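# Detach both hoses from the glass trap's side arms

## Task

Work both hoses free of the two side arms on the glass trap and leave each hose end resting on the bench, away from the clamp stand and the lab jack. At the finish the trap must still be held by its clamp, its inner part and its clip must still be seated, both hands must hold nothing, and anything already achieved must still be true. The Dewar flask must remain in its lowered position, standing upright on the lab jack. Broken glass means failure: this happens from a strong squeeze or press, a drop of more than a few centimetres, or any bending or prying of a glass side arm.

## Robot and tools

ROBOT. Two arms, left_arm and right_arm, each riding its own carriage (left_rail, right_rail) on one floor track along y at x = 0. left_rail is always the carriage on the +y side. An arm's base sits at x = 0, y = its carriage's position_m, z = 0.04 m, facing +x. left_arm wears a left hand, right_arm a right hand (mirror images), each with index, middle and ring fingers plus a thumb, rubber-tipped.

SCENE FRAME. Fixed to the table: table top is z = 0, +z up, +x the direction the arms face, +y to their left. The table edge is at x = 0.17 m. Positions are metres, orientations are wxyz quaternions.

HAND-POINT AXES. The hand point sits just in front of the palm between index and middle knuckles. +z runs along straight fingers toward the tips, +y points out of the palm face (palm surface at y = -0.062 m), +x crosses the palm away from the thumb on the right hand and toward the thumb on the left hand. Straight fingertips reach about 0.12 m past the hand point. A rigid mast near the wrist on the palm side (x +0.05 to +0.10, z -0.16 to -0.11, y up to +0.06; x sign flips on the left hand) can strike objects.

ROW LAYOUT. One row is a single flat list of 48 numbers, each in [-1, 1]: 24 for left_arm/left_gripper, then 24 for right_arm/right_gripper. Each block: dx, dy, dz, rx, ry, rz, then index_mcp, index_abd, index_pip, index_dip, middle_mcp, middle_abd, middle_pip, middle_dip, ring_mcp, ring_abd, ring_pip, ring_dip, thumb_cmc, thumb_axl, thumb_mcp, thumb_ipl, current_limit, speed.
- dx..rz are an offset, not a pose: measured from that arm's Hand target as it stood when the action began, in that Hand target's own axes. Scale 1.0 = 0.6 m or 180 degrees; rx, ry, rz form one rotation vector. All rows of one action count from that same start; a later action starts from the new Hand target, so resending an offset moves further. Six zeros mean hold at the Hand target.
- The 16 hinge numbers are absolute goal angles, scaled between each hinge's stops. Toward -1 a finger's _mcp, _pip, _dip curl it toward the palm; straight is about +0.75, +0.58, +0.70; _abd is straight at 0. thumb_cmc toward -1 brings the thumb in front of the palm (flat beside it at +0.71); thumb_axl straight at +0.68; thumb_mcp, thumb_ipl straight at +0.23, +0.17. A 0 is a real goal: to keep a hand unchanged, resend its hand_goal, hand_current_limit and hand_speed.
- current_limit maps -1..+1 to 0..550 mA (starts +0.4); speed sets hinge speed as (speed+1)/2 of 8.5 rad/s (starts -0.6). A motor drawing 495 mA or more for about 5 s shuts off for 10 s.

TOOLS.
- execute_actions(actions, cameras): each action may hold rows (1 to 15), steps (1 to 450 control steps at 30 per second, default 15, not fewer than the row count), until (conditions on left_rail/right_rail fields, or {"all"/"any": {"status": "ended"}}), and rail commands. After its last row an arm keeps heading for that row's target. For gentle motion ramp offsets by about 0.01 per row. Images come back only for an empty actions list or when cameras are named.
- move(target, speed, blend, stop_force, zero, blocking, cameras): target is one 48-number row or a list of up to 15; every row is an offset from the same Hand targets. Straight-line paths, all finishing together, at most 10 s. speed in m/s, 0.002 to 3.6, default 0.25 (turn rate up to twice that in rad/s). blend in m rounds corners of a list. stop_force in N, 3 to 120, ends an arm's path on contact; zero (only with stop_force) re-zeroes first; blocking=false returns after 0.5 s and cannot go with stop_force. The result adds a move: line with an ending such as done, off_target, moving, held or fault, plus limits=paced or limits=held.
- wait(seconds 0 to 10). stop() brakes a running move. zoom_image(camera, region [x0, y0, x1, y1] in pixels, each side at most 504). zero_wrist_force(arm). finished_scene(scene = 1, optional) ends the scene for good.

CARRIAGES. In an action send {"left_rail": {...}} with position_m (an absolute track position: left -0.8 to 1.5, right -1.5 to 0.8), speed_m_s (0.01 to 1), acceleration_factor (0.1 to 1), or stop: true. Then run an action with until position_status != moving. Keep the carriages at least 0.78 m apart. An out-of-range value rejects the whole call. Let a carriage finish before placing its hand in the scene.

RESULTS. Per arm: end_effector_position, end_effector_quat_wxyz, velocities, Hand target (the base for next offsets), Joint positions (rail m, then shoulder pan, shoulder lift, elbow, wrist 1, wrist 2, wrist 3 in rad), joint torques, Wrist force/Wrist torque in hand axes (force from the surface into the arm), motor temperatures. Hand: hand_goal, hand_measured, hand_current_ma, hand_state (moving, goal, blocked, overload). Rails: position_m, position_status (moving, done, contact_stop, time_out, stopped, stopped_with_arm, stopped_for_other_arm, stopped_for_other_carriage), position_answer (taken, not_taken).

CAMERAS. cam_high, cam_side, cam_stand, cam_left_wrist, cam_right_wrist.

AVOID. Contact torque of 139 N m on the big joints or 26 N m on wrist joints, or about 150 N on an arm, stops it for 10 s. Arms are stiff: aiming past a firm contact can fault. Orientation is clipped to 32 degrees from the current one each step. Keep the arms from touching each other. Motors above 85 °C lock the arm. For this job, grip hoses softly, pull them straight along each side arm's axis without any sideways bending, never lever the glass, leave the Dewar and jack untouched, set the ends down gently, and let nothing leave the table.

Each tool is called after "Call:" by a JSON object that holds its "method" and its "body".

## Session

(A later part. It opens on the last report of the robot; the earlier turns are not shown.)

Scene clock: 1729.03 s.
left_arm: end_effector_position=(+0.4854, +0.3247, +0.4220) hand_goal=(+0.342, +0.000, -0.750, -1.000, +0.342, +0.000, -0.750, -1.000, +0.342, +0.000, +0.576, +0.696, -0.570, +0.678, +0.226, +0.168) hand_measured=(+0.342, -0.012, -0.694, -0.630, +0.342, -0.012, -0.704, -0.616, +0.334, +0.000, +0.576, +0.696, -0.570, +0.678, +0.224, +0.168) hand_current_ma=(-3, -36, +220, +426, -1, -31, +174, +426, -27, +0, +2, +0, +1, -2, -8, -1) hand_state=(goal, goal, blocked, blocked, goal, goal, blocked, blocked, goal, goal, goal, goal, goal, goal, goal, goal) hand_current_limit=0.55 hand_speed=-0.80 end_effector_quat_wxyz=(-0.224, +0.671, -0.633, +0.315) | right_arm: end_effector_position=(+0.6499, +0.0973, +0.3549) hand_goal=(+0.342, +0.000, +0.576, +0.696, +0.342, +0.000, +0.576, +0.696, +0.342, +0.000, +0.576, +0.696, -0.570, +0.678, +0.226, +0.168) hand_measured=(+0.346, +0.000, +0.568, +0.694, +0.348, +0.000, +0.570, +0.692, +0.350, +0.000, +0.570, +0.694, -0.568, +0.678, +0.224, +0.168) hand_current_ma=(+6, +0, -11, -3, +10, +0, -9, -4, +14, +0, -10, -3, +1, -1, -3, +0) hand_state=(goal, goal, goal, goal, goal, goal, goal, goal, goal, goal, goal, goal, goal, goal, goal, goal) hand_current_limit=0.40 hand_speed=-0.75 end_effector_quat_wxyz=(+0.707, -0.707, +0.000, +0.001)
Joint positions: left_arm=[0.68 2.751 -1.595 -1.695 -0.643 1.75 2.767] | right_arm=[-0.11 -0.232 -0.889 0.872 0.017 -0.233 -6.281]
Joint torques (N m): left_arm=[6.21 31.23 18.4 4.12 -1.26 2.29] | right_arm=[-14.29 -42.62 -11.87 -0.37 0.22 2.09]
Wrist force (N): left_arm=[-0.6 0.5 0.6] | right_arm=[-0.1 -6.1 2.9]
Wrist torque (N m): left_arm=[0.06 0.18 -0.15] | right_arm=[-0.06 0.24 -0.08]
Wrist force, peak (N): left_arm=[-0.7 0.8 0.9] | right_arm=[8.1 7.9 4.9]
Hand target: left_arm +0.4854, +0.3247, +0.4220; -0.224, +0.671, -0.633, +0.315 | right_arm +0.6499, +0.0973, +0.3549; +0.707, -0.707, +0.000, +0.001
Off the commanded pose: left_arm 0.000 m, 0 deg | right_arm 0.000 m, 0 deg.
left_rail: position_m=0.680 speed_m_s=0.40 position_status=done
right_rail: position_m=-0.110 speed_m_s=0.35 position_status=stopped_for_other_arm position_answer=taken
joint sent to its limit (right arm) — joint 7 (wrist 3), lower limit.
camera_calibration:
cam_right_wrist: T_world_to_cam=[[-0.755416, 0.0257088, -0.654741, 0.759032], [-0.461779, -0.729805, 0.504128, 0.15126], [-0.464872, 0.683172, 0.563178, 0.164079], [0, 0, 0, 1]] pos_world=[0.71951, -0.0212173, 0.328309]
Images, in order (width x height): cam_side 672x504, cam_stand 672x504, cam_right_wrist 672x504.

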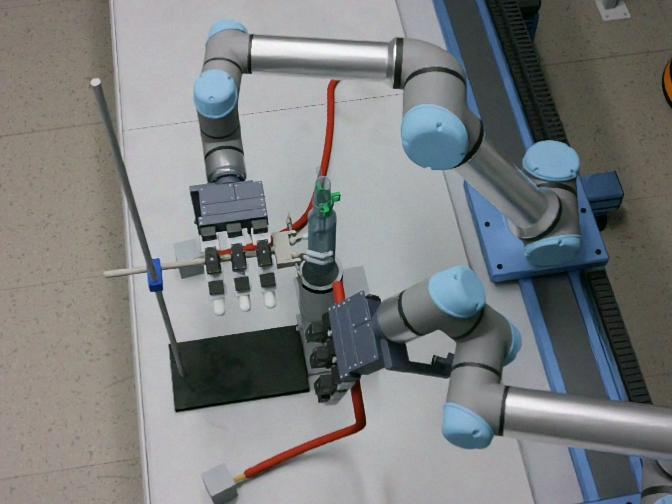

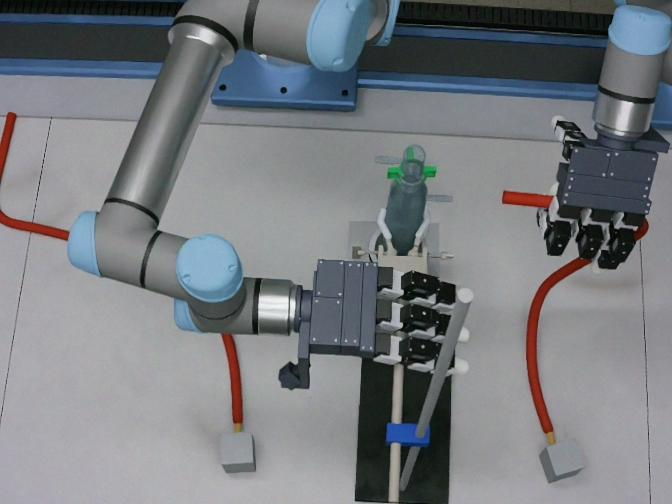

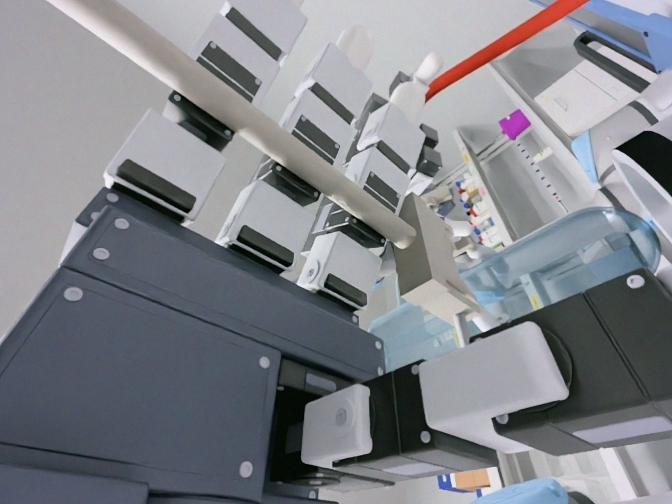

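Call:
{"method": "move", "body": {"target": [[-0.471,0.039,0.039,0,-0.047,0.047,0.342,0,-0.75,-1,0.342,0,-0.75,-1,0.342,0,0.576,0.696,-0.571,0.678,0.226,0.168,0.55,-0.8,0,-0.175,0,0,0,0,0.342,0,0.576,0.696,0.342,0,0.576,0.696,0.342,0,0.576,0.696,-0.571,0.678,0.226,0.168,0.4,-0.75],[-0.863,0.398,0.244,0,-0.0943,0.0943,0.342,0,-0.75,-1,0.342,0,-0.75,-1,0.342,0,0.576,0.696,-0.571,0.678,0.226,0.168,0.55,-0.8,0,-0.175,-0.495,0,0,0,0.342,0,0.576,0.696,0.342,0,0.576,0.696,0.342,0,0.576,0.696,-0.571,0.678,0.226,0.168,0.4,-0.75]], "speed": 0.2, "blend": [0.02,0], "cameras": ["cam_high","cam_side","cam_stand","cam_left_wrist"]}}

Scene clock: 1767.53 s.
left_arm: end_effector_position=(+0.4200, +0.7997, +0.0803) hand_goal=(+0.342, +0.000, -0.750, -1.000, +0.342, +0.000, -0.750, -1.000, +0.342, +0.000, +0.576, +0.696, -0.570, +0.678, +0.226, +0.168) hand_measured=(+0.338, -0.010, -0.694, -0.630, +0.348, -0.012, -0.696, -0.626, +0.346, +0.006, +0.578, +0.696, -0.570, +0.678, +0.224, +0.168) hand_current_ma=(-10, -29, +220, +426, +16, -31, +211, +426, +15, +13, +7, +0, +1, -2, -8, -1) hand_state=(goal, goal, blocked, blocked, goal, goal, blocked, blocked, goal, goal, goal, goal, goal, goal, goal, goal) hand_current_limit=0.55 hand_speed=-0.80 end_effector_quat_wxyz=(+0.359, -0.609, +0.685, -0.177) | right_arm: end_effector_position=(+0.6490, -0.1990, +0.4590) hand_goal=(+0.342, +0.000, +0.576, +0.696, +0.342, +0.000, +0.576, +0.696, +0.342, +0.000, +0.576, +0.696, -0.570, +0.678, +0.226, +0.168) hand_measured=(+0.336, +0.000, +0.568, +0.694, +0.336, +0.000, +0.570, +0.692, +0.336, +0.000, +0.570, +0.694, -0.568, +0.678, +0.224, +0.168) hand_current_ma=(-11, +0, -11, -3, -10, +0, -9, -4, -10, +0, -9, -3, +1, -1, -3, +0) hand_state=(goal, goal, goal, goal, goal, goal, goal, goal, goal, goal, goal, goal, goal, goal, goal, goal) hand_current_limit=0.40 hand_speed=-0.75 end_effector_quat_wxyz=(-0.676, +0.733, -0.038, +0.070)
Joint positions: left_arm=[0.68 3.807 -1.871 -2.575 0.517 1.284 3.804] | right_arm=[-0.11 -0.648 -0.612 0.035 0.417 -0.497 -6.193]
Joint torques (N m): left_arm=[7.32 14.62 2.32 4.18 -1.32 2.54] | right_arm=[-12.34 -62.51 -32.74 -0.54 -0.96 2.6]
Wrist force (N): left_arm=[1.0 -0.2 0.4] | right_arm=[-1.4 -1.8 -0.5]
Wrist torque (N m): left_arm=[0.18 0.21 -0.18] | right_arm=[0.24 0.35 -0.10]
Wrist force, peak (N): left_arm=[0.0 0.9 1.1] | right_arm=[-0.1 -6.4 3.2]
Hand target: left_arm +0.4200, +0.7997, +0.0803; +0.359, -0.609, +0.685, -0.177 | right_arm +0.6503, -0.1997, +0.4600; -0.707, +0.707, +0.000, -0.001
Off the commanded pose: left_arm 0.000 m, 0 deg | right_arm 0.002 m, 10 deg.
left_rail: position_m=0.680 speed_m_s=0.40 position_status=done
right_rail: position_m=-0.110 speed_m_s=0.35 position_status=stopped_for_other_arm position_answer=taken
elbow stopped short (right arm): the move would have taken joint 4 (elbow) straighter than the controller allows.
move: off_target (right_arm)
camera_calibration:
cam_left_wrist: T_world_to_cam=[[0.460642, 0.645321, 0.609402, -0.789202], [-0.140228, -0.625049, 0.767887, 0.446779], [0.876439, -0.439176, -0.197431, 0.123751], [0, 0, 0, 1]] pos_world=[0.31773, 0.842895, 0.162298]
Images, in order (width x height): cam_high 672x504, cam_side 672x504, cam_stand 672x504, cam_left_wrist 672x504.

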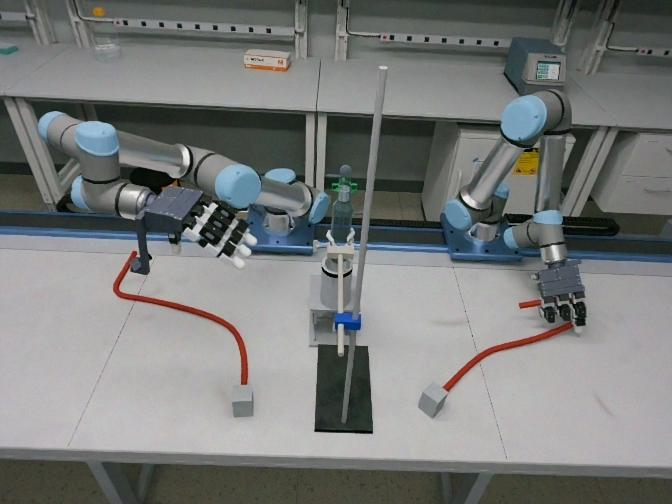

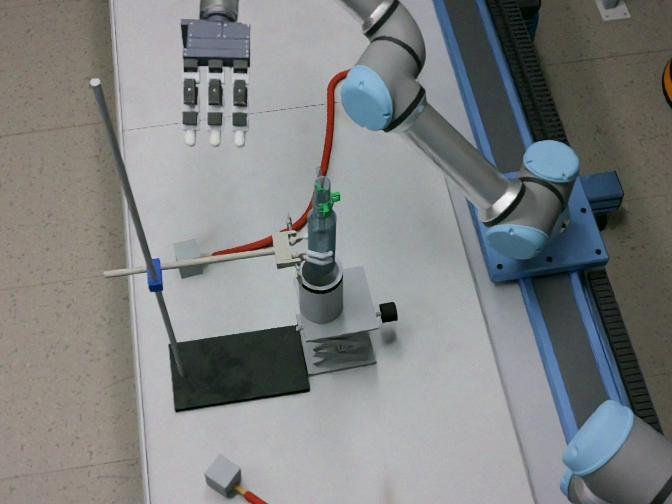

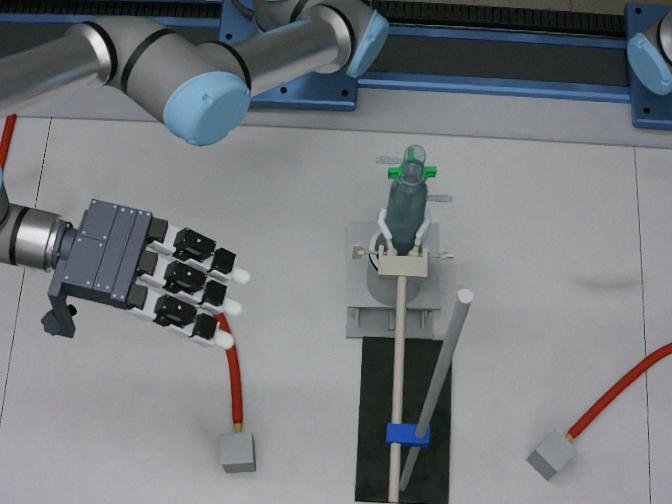

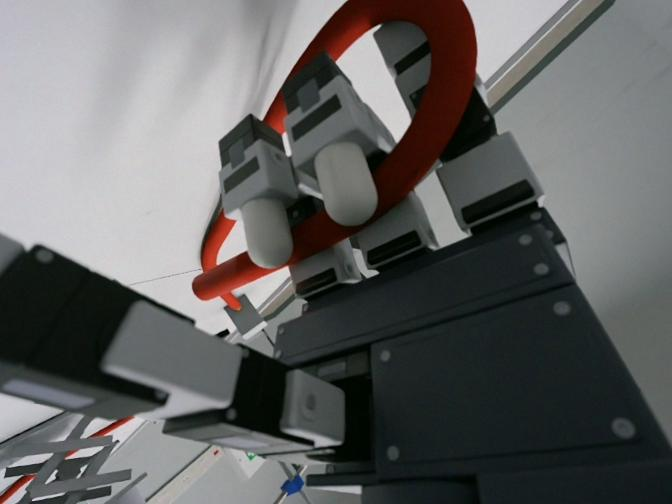

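Call:
{"method": "move", "body": {"target": [0,0.059,-0.059,0,0,0,0.342,0,-0.75,-1,0.342,0,-0.75,-1,1,0,0.576,0.696,0.71,0.678,0.226,0.168,0.55,-0.6,-0.2,0,0,0,0,0,0.342,0,0.576,0.696,0.342,0,0.576,0.696,0.342,0,0.576,0.696,-0.571,0.678,0.226,0.168,0.4,-0.75], "speed": 0.1}}

Call:
{"method": "move", "body": {"target": [0.025,0.0623,0.0623,0,0,0,0.342,0,-0.75,-1,0.342,0,-0.75,-1,1,0,0.576,0.696,0.71,0.678,0.226,0.168,0.55,-0.6,0,0,0,0,0,0,0.342,0,0.576,0.696,0.342,0,0.576,0.696,0.342,0,0.576,0.696,-0.571,0.678,0.226,0.168,0.4,-0.75], "speed": 0.02, "stop_force": 5, "cameras": ["cam_high","cam_left_wrist"]}}

Scene clock: 1790.90 s.
left_arm: end_effector_position=(+0.3700, +0.7996, +0.0803) hand_goal=(+0.342, +0.000, -0.750, -1.000, +0.342, +0.000, -0.750, -1.000, +1.000, +0.000, +0.576, +0.696, +0.710, +0.678, +0.226, +0.168) hand_measured=(+0.338, -0.008, -0.694, -0.630, +0.356, -0.012, -0.688, -0.636, +0.982, +0.004, +0.576, +0.696, +0.696, +0.678, +0.224, +0.168) hand_current_ma=(-10, -23, +220, +426, +49, -31, +254, +426, -69, +10, +1, +0, -46, -2, -8, -1) hand_state=(goal, goal, blocked, blocked, goal, goal, blocked, blocked, goal, goal, goal, goal, goal, goal, goal, goal) hand_current_limit=0.55 hand_speed=-0.60 end_effector_quat_wxyz=(+0.359, -0.609, +0.685, -0.177) | right_arm: end_effector_position=(+0.5303, -0.1998, +0.4601) hand_goal=(+0.342, +0.000, +0.576, +0.696, +0.342, +0.000, +0.576, +0.696, +0.342, +0.000, +0.576, +0.696, -0.570, +0.678, +0.226, +0.168) hand_measured=(+0.336, +0.000, +0.568, +0.694, +0.336, +0.000, +0.570, +0.692, +0.336, +0.000, +0.570, +0.694, -0.568, +0.678, +0.224, +0.168) hand_current_ma=(-11, +0, -10, -3, -10, +0, -9, -4, -10, +0, -9, -3, +1, -1, -3, +0) hand_state=(goal, goal, goal, goal, goal, goal, goal, goal, goal, goal, goal, goal, goal, goal, goal, goal) hand_current_limit=0.40 hand_speed=-0.75 end_effector_quat_wxyz=(+0.707, -0.707, +0.000, +0.001)
Joint positions: left_arm=[0.68 3.929 -1.797 -2.716 0.554 1.199 3.897] | right_arm=[-0.11 -0.734 -0.959 0.716 0.242 -0.734 -6.281]
Joint torques (N m): left_arm=[6.31 23.85 1.28 3.94 -1.68 2.61] | right_arm=[-10.91 -54.24 -4.35 -0.01 -1.62 -2.79]
Wrist force (N): left_arm=[1.0 -0.3 0.5] | right_arm=[-1.2 -2.6 -1.0]
Wrist torque (N m): left_arm=[0.06 0.19 -0.05] | right_arm=[0.15 0.36 0.03]
Wrist force, peak (N): left_arm=[1.3 -0.2 0.5] | right_arm=[-2.1 -2.4 -0.8]
Hand target: left_arm +0.3700, +0.7996, +0.0803; +0.359, -0.609, +0.685, -0.177 | right_arm +0.5303, -0.1998, +0.4601; +0.707, -0.707, +0.000, +0.001
Off the commanded pose: left_arm 0.000 m, 0 deg | right_arm 0.000 m, 0 deg.
left_rail: position_m=0.680 speed_m_s=0.40 position_status=done
right_rail: position_m=-0.110 speed_m_s=0.35 position_status=stopped_for_other_arm position_answer=taken
joint sent to its limit (right arm) — joint 7 (wrist 3), lower limit.
move: done

Scene clock: 1794.50 s.
left_arm: end_effector_position=(+0.3700, +0.7998, +0.0306) hand_goal=(+0.342, +0.000, -0.750, -1.000, +0.342, +0.000, -0.750, -1.000, +1.000, +0.000, +0.576, +0.696, +0.710, +0.678, +0.226, +0.168) hand_measured=(+0.336, -0.008, -0.698, -0.630, +0.356, -0.012, -0.686, -0.636, +0.982, +0.004, +0.576, +0.696, +0.696, +0.678, +0.224, +0.168) hand_current_ma=(-17, -21, +208, +426, +49, -31, +258, +426, -65, +10, +0, +0, -45, -2, -8, -1) hand_state=(goal, goal, blocked, blocked, goal, goal, blocked, blocked, goal, goal, goal, goal, goal, goal, goal, goal) hand_current_limit=0.55 hand_speed=-0.60 end_effector_quat_wxyz=(+0.359, -0.609, +0.685, -0.177) | right_arm: end_effector_position=(+0.5303, -0.1998, +0.4601) hand_goal=(+0.342, +0.000, +0.576, +0.696, +0.342, +0.000, +0.576, +0.696, +0.342, +0.000, +0.576, +0.696, -0.570, +0.678, +0.226, +0.168) hand_measured=(+0.336, +0.000, +0.568, +0.694, +0.336, +0.000, +0.570, +0.692, +0.336, +0.000, +0.570, +0.694, -0.568, +0.678, +0.224, +0.168) hand_current_ma=(-11, +0, -10, -3, -10, +0, -9, -4, -10, +0, -9, -3, +1, -1, -3, +0) hand_state=(goal, goal, goal, goal, goal, goal, goal, goal, goal, goal, goal, goal, goal, goal, goal, goal) hand_current_limit=0.40 hand_speed=-0.75 end_effector_quat_wxyz=(+0.707, -0.707, +0.000, +0.001)
Joint positions: left_arm=[0.68 3.93 -2.082 -2.72 0.841 1.198 3.898] | right_arm=[-0.11 -0.734 -0.959 0.716 0.242 -0.735 -6.281]
Joint torques (N m): left_arm=[-5.41 28.34 -5.64 1.14 1.57 1.51] | right_arm=[-12.03 -53.51 -5.55 0.09 -1.64 -2.77]
Wrist force (N): left_arm=[0.1 -2.1 -1.3] | right_arm=[-1.6 -2.4 -1.3]
Wrist torque (N m): left_arm=[0.15 0.16 -0.14] | right_arm=[0.19 0.42 0.00]
Wrist force, peak (N): left_arm=[-2.3 -8.2 -5.0] | right_arm=[-1.7 -2.6 -1.3]
Hand target: left_arm +0.3700, +0.7998, +0.0306; +0.359, -0.609, +0.685, -0.177 (not the last commanded pose) | right_arm +0.5303, -0.1998, +0.4601; +0.707, -0.707, +0.000, +0.001
Off the commanded pose: left_arm 0.005 m, 0 deg | right_arm 0.000 m, 0 deg.
left_rail: position_m=0.680 speed_m_s=0.40 position_status=done
right_rail: position_m=-0.110 speed_m_s=0.35 position_status=stopped_for_other_arm position_answer=taken
joint sent to its limit (right arm) — joint 7 (wrist 3), lower limit.
move: contact (left_arm)
camera_calibration:
cam_left_wrist: T_world_to_cam=[[0.460837, 0.645373, 0.609198, -0.735976], [-0.140052, -0.624947, 0.768002, 0.477834], [0.876364, -0.439243, -0.197613, 0.15799], [0, 0, 0, 1]] pos_world=[0.26763, 0.842996, 0.112599]
Images, in order (width x height): cam_high 672x504, cam_left_wrist 672x504.

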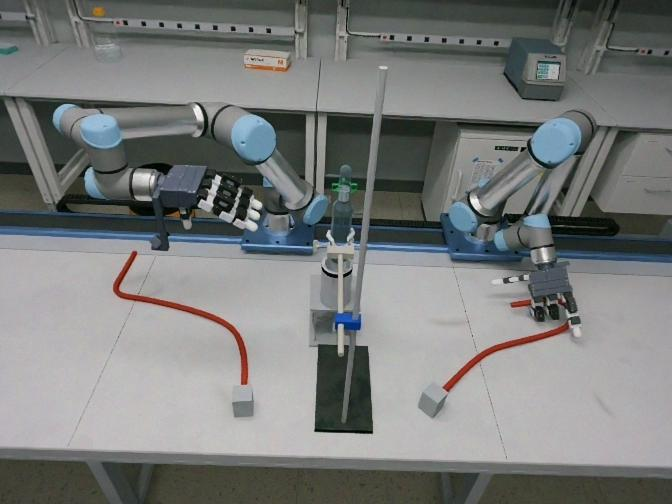

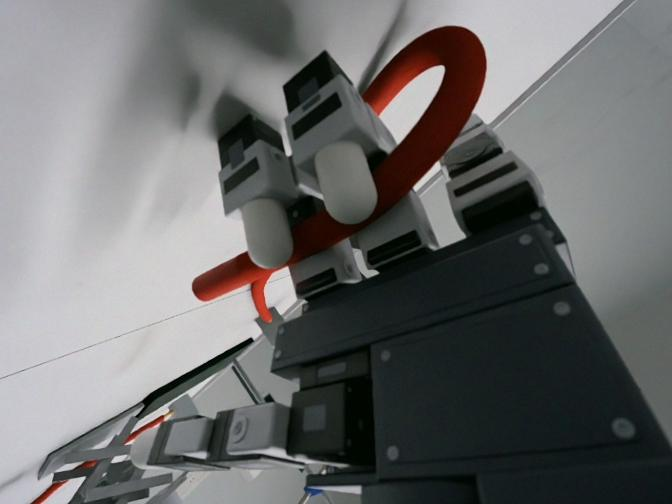

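Call:
{"method": "execute_actions", "body": {"actions": [{"rows":[[0,0,0,0,0,0,0.342,0,-0.75,0.65,0.342,0,-0.75,0.65,1,0,0.576,0.696,0.71,0.678,0.226,0.168,0.3,-0.8,0,0,0,0,0,0,0.342,0,0.576,0.696,0.342,0,0.576,0.696,0.342,0,0.576,0.696,-0.571,0.678,0.226,0.168,0.4,-0.75]],"steps":75}]}}

Call:
{"method": "move", "body": {"target": [-0.0184,-0.0453,-0.0453,0,0,0,0.342,0,-0.153,0.696,0.342,0,-0.153,0.696,1,0,0.576,0.696,0.71,0.678,0.226,0.168,0.3,-0.7,0,0,0,0,0,0,0.342,0,0.576,0.696,0.342,0,0.576,0.696,0.342,0,0.576,0.696,-0.571,0.678,0.226,0.168,0.4,-0.75], "speed": 0.03, "cameras": ["cam_high","cam_left_wrist"]}}

Scene clock: 1813.70 s.
left_arm: end_effector_position=(+0.3700, +0.7998, +0.0306) hand_goal=(+0.342, +0.000, -0.750, +0.650, +0.342, +0.000, -0.750, +0.650, +1.000, +0.000, +0.576, +0.696, +0.710, +0.678, +0.226, +0.168) hand_measured=(+0.338, -0.002, -0.742, +0.648, +0.344, +0.000, -0.742, +0.648, +0.982, +0.004, +0.576, +0.696, +0.696, +0.678, +0.224, +0.168) hand_current_ma=(-10, -3, +23, -6, +3, +0, +24, -7, -64, +10, +0, +0, -45, -2, -8, -1) hand_state=(goal, goal, goal, goal, goal, goal, goal, goal, goal, goal, goal, goal, goal, goal, goal, goal) hand_current_limit=0.30 hand_speed=-0.80 end_effector_quat_wxyz=(+0.359, -0.609, +0.685, -0.177) | right_arm: end_effector_position=(+0.5303, -0.1998, +0.4601) hand_goal=(+0.342, +0.000, +0.576, +0.696, +0.342, +0.000, +0.576, +0.696, +0.342, +0.000, +0.576, +0.696, -0.570, +0.678, +0.226, +0.168) hand_measured=(+0.336, +0.000, +0.568, +0.694, +0.336, +0.000, +0.570, +0.692, +0.336, +0.000, +0.570, +0.694, -0.568, +0.678, +0.224, +0.168) hand_current_ma=(-11, +0, -10, -3, -10, +0, -9, -4, -10, +0, -9, -3, +1, -1, -3, +0) hand_state=(goal, goal, goal, goal, goal, goal, goal, goal, goal, goal, goal, goal, goal, goal, goal, goal) hand_current_limit=0.40 hand_speed=-0.75 end_effector_quat_wxyz=(+0.707, -0.707, +0.000, +0.001)
Joint positions: left_arm=[0.68 3.93 -2.082 -2.72 0.841 1.198 3.898] | right_arm=[-0.11 -0.734 -0.959 0.716 0.242 -0.735 -6.281]
Joint torques (N m): left_arm=[-5.32 28.12 -0.96 3.94 -1.93 -2.3] | right_arm=[-12.5 -52.33 -4.22 -0.12 -1.47 -2.56]
Wrist force (N): left_arm=[-0.5 0.0 -0.1] | right_arm=[-1.2 -2.5 -0.8]
Wrist torque (N m): left_arm=[0.06 0.05 -0.12] | right_arm=[0.13 0.36 0.03]
Wrist force, peak (N): left_arm=[0.2 -2.1 -1.3] | right_arm=[-1.5 -2.9 -1.0]
Hand target: left_arm +0.3700, +0.7998, +0.0306; +0.359, -0.609, +0.685, -0.177 | right_arm +0.5303, -0.1998, +0.4601; +0.707, -0.707, +0.000, +0.001
Off the commanded pose: left_arm 0.000 m, 0 deg | right_arm 0.000 m, 0 deg.
left_rail: position_m=0.680 speed_m_s=0.40 position_status=done
right_rail: position_m=-0.110 speed_m_s=0.35 position_status=stopped_for_other_arm position_answer=taken
joint sent to its limit (right arm) — joint 7 (wrist 3), lower limit.

Scene clock: 1815.60 s.
left_arm: end_effector_position=(+0.3700, +0.7998, +0.0705) hand_goal=(+0.342, +0.000, -0.152, +0.696, +0.342, +0.000, -0.152, +0.696, +1.000, +0.000, +0.576, +0.696, +0.710, +0.678, +0.226, +0.168) hand_measured=(+0.336, +0.002, -0.154, +0.694, +0.336, +0.000, -0.154, +0.694, +0.982, +0.004, +0.576, +0.696, +0.696, +0.678, +0.224, +0.168) hand_current_ma=(-17, +3, -4, -7, -18, +0, -4, -8, -64, +10, +0, +0, -45, -2, -8, -1) hand_state=(goal, goal, goal, goal, goal, goal, goal, goal, goal, goal, goal, goal, goal, goal, goal, goal) hand_current_limit=0.30 hand_speed=-0.70 end_effector_quat_wxyz=(+0.359, -0.609, +0.685, -0.177) | right_arm: end_effector_position=(+0.5303, -0.1998, +0.4601) hand_goal=(+0.342, +0.000, +0.576, +0.696, +0.342, +0.000, +0.576, +0.696, +0.342, +0.000, +0.576, +0.696, -0.570, +0.678, +0.226, +0.168) hand_measured=(+0.336, +0.000, +0.568, +0.694, +0.336, +0.000, +0.570, +0.692, +0.336, +0.000, +0.570, +0.694, -0.568, +0.678, +0.224, +0.168) hand_current_ma=(-11, +0, -10, -3, -10, +0, -9, -4, -10, +0, -9, -3, +1, -1, -3, +0) hand_state=(goal, goal, goal, goal, goal, goal, goal, goal, goal, goal, goal, goal, goal, goal, goal, goal) hand_current_limit=0.40 hand_speed=-0.75 end_effector_quat_wxyz=(+0.707, -0.707, +0.000, +0.001)
Joint positions: left_arm=[0.68 3.93 -1.852 -2.72 0.611 1.198 3.898] | right_arm=[-0.11 -0.734 -0.959 0.716 0.242 -0.735 -6.281]
Joint torques (N m): left_arm=[-0.52 23.91 12.61 1.25 1.23 2.47] | right_arm=[-11.76 -52.08 -4.98 0.1 -1.69 -2.59]
Wrist force (N): left_arm=[-0.3 -0.1 -0.2] | right_arm=[-1.5 -2.4 -0.9]
Wrist torque (N m): left_arm=[0.06 0.03 -0.08] | right_arm=[0.16 0.39 0.01]
Wrist force, peak (N): left_arm=[-1.5 -2.2 -4.4] | right_arm=[-1.9 -2.6 -0.9]
Hand target: left_arm +0.3700, +0.7998, +0.0706; +0.359, -0.609, +0.685, -0.177 | right_arm +0.5303, -0.1998, +0.4601; +0.707, -0.707, +0.000, +0.001
Off the commanded pose: left_arm 0.000 m, 0 deg | right_arm 0.000 m, 0 deg.
left_rail: position_m=0.680 speed_m_s=0.40 position_status=done
right_rail: position_m=-0.110 speed_m_s=0.35 position_status=stopped_for_other_arm position_answer=taken
joint sent to its limit (right arm) — joint 7 (wrist 3), lower limit.
move: done
camera_calibration:
cam_left_wrist: T_world_to_cam=[[0.460837, 0.645373, 0.609198, -0.760343], [-0.140052, -0.624947, 0.768002, 0.447114], [0.876364, -0.439243, -0.197613, 0.165894], [0, 0, 0, 1]] pos_world=[0.26763, 0.842996, 0.152599]
Images, in order (width x height): cam_high 672x504, cam_left_wrist 672x504.

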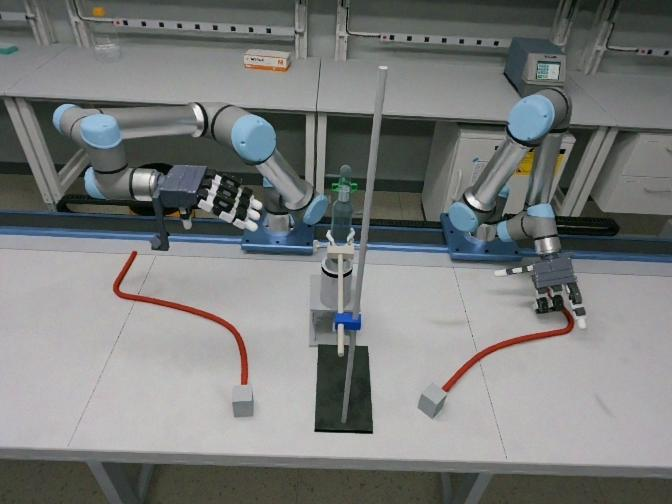

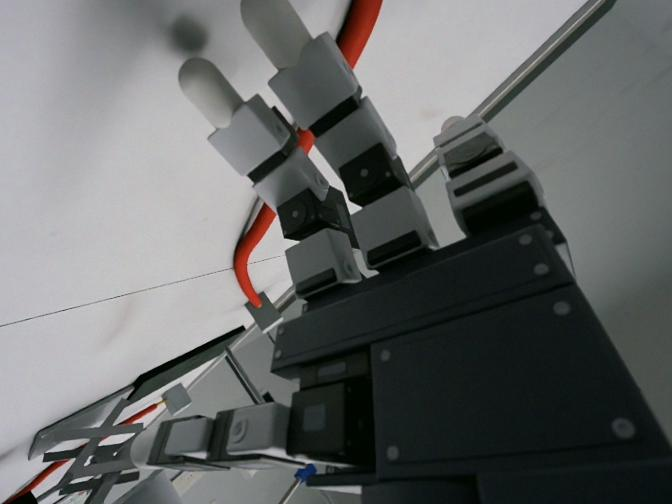

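Call:
{"method": "move", "body": {"target": [-0.055,-0.136,-0.136,0,0,0,0.342,0,0.576,0.696,0.342,0,0.576,0.696,1,0,0.576,0.696,0.71,0.678,0.226,0.168,0.3,-0.6,0,0,-0.1,0,0,0,0.342,0,0.576,0.696,0.342,0,0.576,0.696,0.342,0,0.576,0.696,-0.571,0.678,0.226,0.168,0.4,-0.75], "speed": 0.12, "cameras": ["all"]}}

Call:
{"method": "zoom_image", "body": {"camera": "cam_high", "region": [280, 140, 400, 360]}}

Scene clock: 1826.87 s.
left_arm: end_effector_position=(+0.3700, +0.7997, +0.1905) hand_goal=(+0.342, +0.000, +0.576, +0.696, +0.342, +0.000, +0.576, +0.696, +1.000, +0.000, +0.576, +0.696, +0.710, +0.678, +0.226, +0.168) hand_measured=(+0.336, +0.002, +0.572, +0.694, +0.336, +0.000, +0.572, +0.694, +0.982, +0.004, +0.576, +0.696, +0.696, +0.678, +0.224, +0.168) hand_current_ma=(-17, +3, -13, -7, -18, +0, -13, -8, -64, +10, +0, +0, -45, -2, -8, -1) hand_state=(goal, goal, goal, goal, goal, goal, goal, goal, goal, goal, goal, goal, goal, goal, goal, goal) hand_current_limit=0.30 hand_speed=-0.60 end_effector_quat_wxyz=(+0.359, -0.609, +0.685, -0.177) | right_arm: end_effector_position=(+0.5303, -0.2598, +0.4601) hand_goal=(+0.342, +0.000, +0.576, +0.696, +0.342, +0.000, +0.576, +0.696, +0.342, +0.000, +0.576, +0.696, -0.570, +0.678, +0.226, +0.168) hand_measured=(+0.336, +0.000, +0.568, +0.694, +0.336, +0.000, +0.570, +0.692, +0.336, +0.000, +0.570, +0.694, -0.568, +0.678, +0.224, +0.168) hand_current_ma=(-11, +0, -10, -3, -10, +0, -9, -4, -10, +0, -9, -3, +1, -1, -3, +0) hand_state=(goal, goal, goal, goal, goal, goal, goal, goal, goal, goal, goal, goal, goal, goal, goal, goal) hand_current_limit=0.40 hand_speed=-0.75 end_effector_quat_wxyz=(+0.707, -0.707, +0.000, +0.001)
Joint positions: left_arm=[0.68 3.929 -1.306 -2.596 -0.058 1.199 3.897] | right_arm=[-0.11 -0.801 -0.83 0.495 0.334 -0.802 -6.281]
Joint torques (N m): left_arm=[6.58 12.99 24.64 1.44 -1.82 2.45] | right_arm=[-13.37 -43.2 -35.55 3.01 -1.79 -2.71]
Wrist force (N): left_arm=[-0.3 -0.2 0.3] | right_arm=[-1.3 -2.0 -0.4]
Wrist torque (N m): left_arm=[0.00 0.05 -0.10] | right_arm=[0.14 0.35 0.01]
Wrist force, peak (N): left_arm=[-0.7 -0.5 -0.2] | right_arm=[-1.5 -2.9 -1.1]
Hand target: left_arm +0.3700, +0.7997, +0.1906; +0.359, -0.609, +0.685, -0.177 | right_arm +0.5303, -0.2598, +0.4601; +0.707, -0.707, +0.000, +0.001
Off the commanded pose: left_arm 0.000 m, 0 deg | right_arm 0.000 m, 0 deg.
left_rail: position_m=0.680 speed_m_s=0.40 position_status=done
right_rail: position_m=-0.110 speed_m_s=0.35 position_status=stopped_for_other_arm position_answer=taken
joint sent to its limit (right arm) — joint 7 (wrist 3), lower limit.
move: done
camera_calibration:
cam_left_wrist: T_world_to_cam=[[0.460837, 0.645373, 0.609198, -0.833429], [-0.140052, -0.624947, 0.768002, 0.354905], [0.876364, -0.439243, -0.197613, 0.189476], [0, 0, 0, 1]] pos_world=[0.26773, 0.842896, 0.272599]
cam_right_wrist: T_world_to_cam=[[-0.755671, 0.0254172, -0.654458, 0.746586], [-0.461592, -0.729567, 0.504643, -0.217908], [-0.464644, 0.683437, 0.563045, 0.293171], [0, 0, 0, 1]] pos_world=[0.599809, -0.378318, 0.433507]

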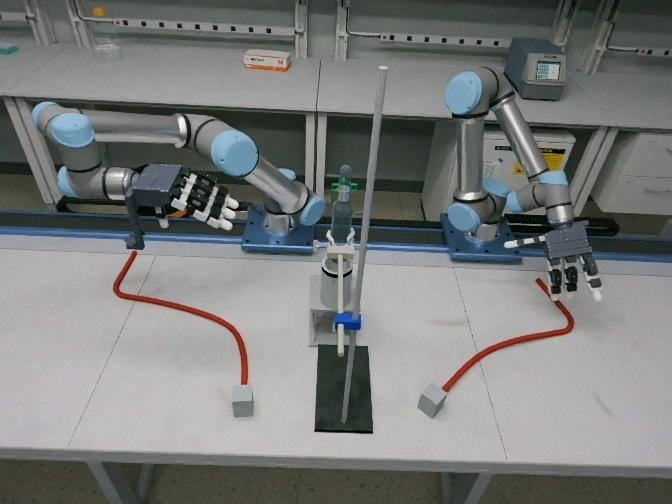

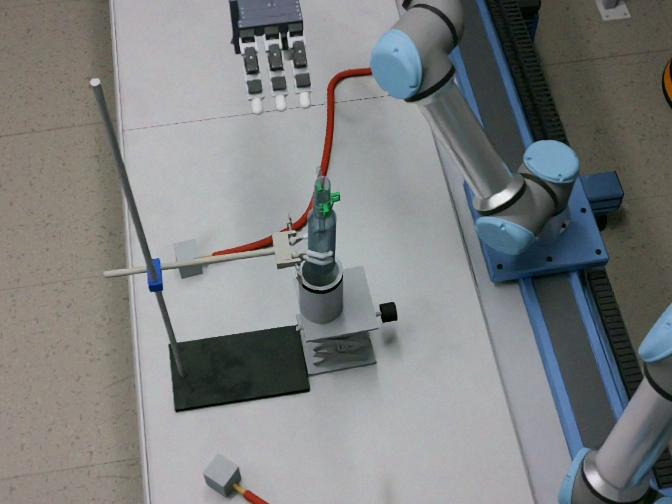

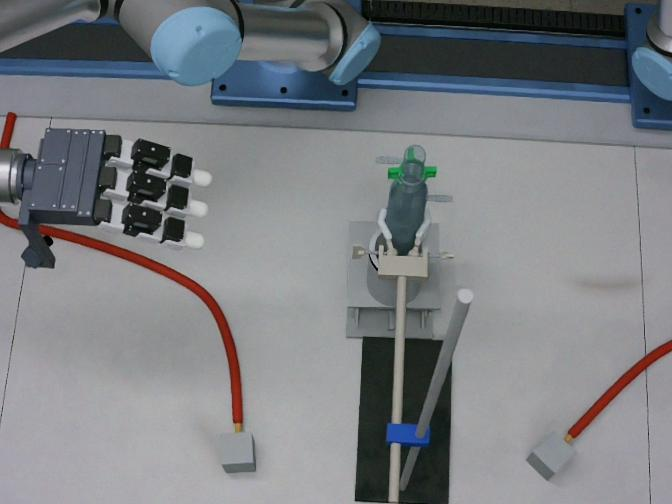

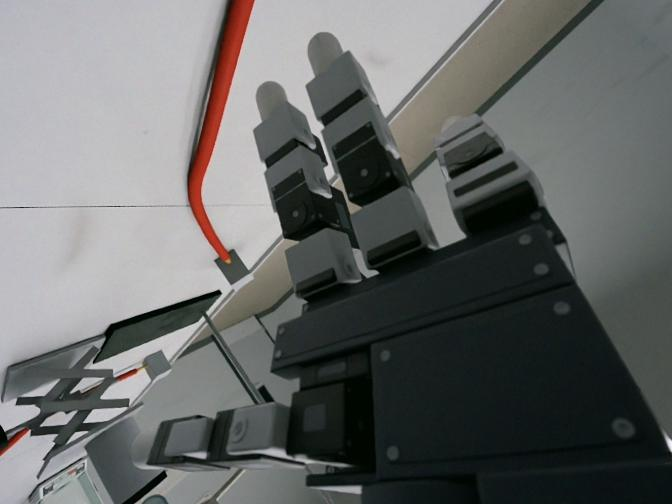

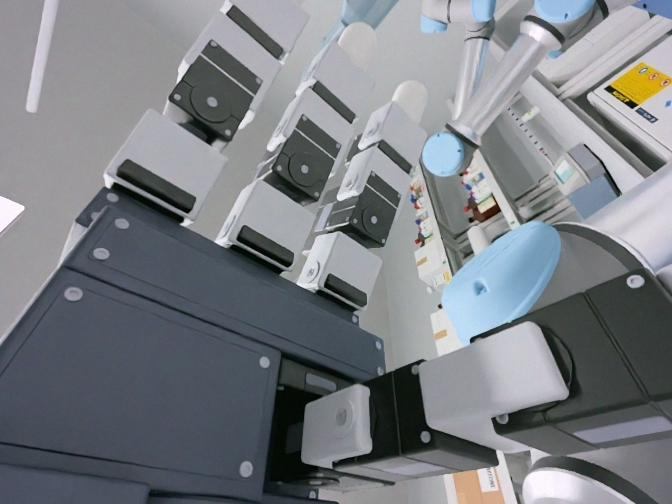

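Scaled by 2.291.

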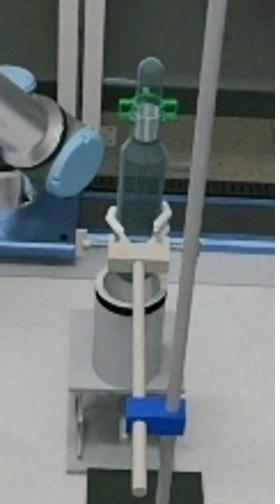

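Call:
{"method": "finished_scene", "body": {}}

The scene is finished: the task was done.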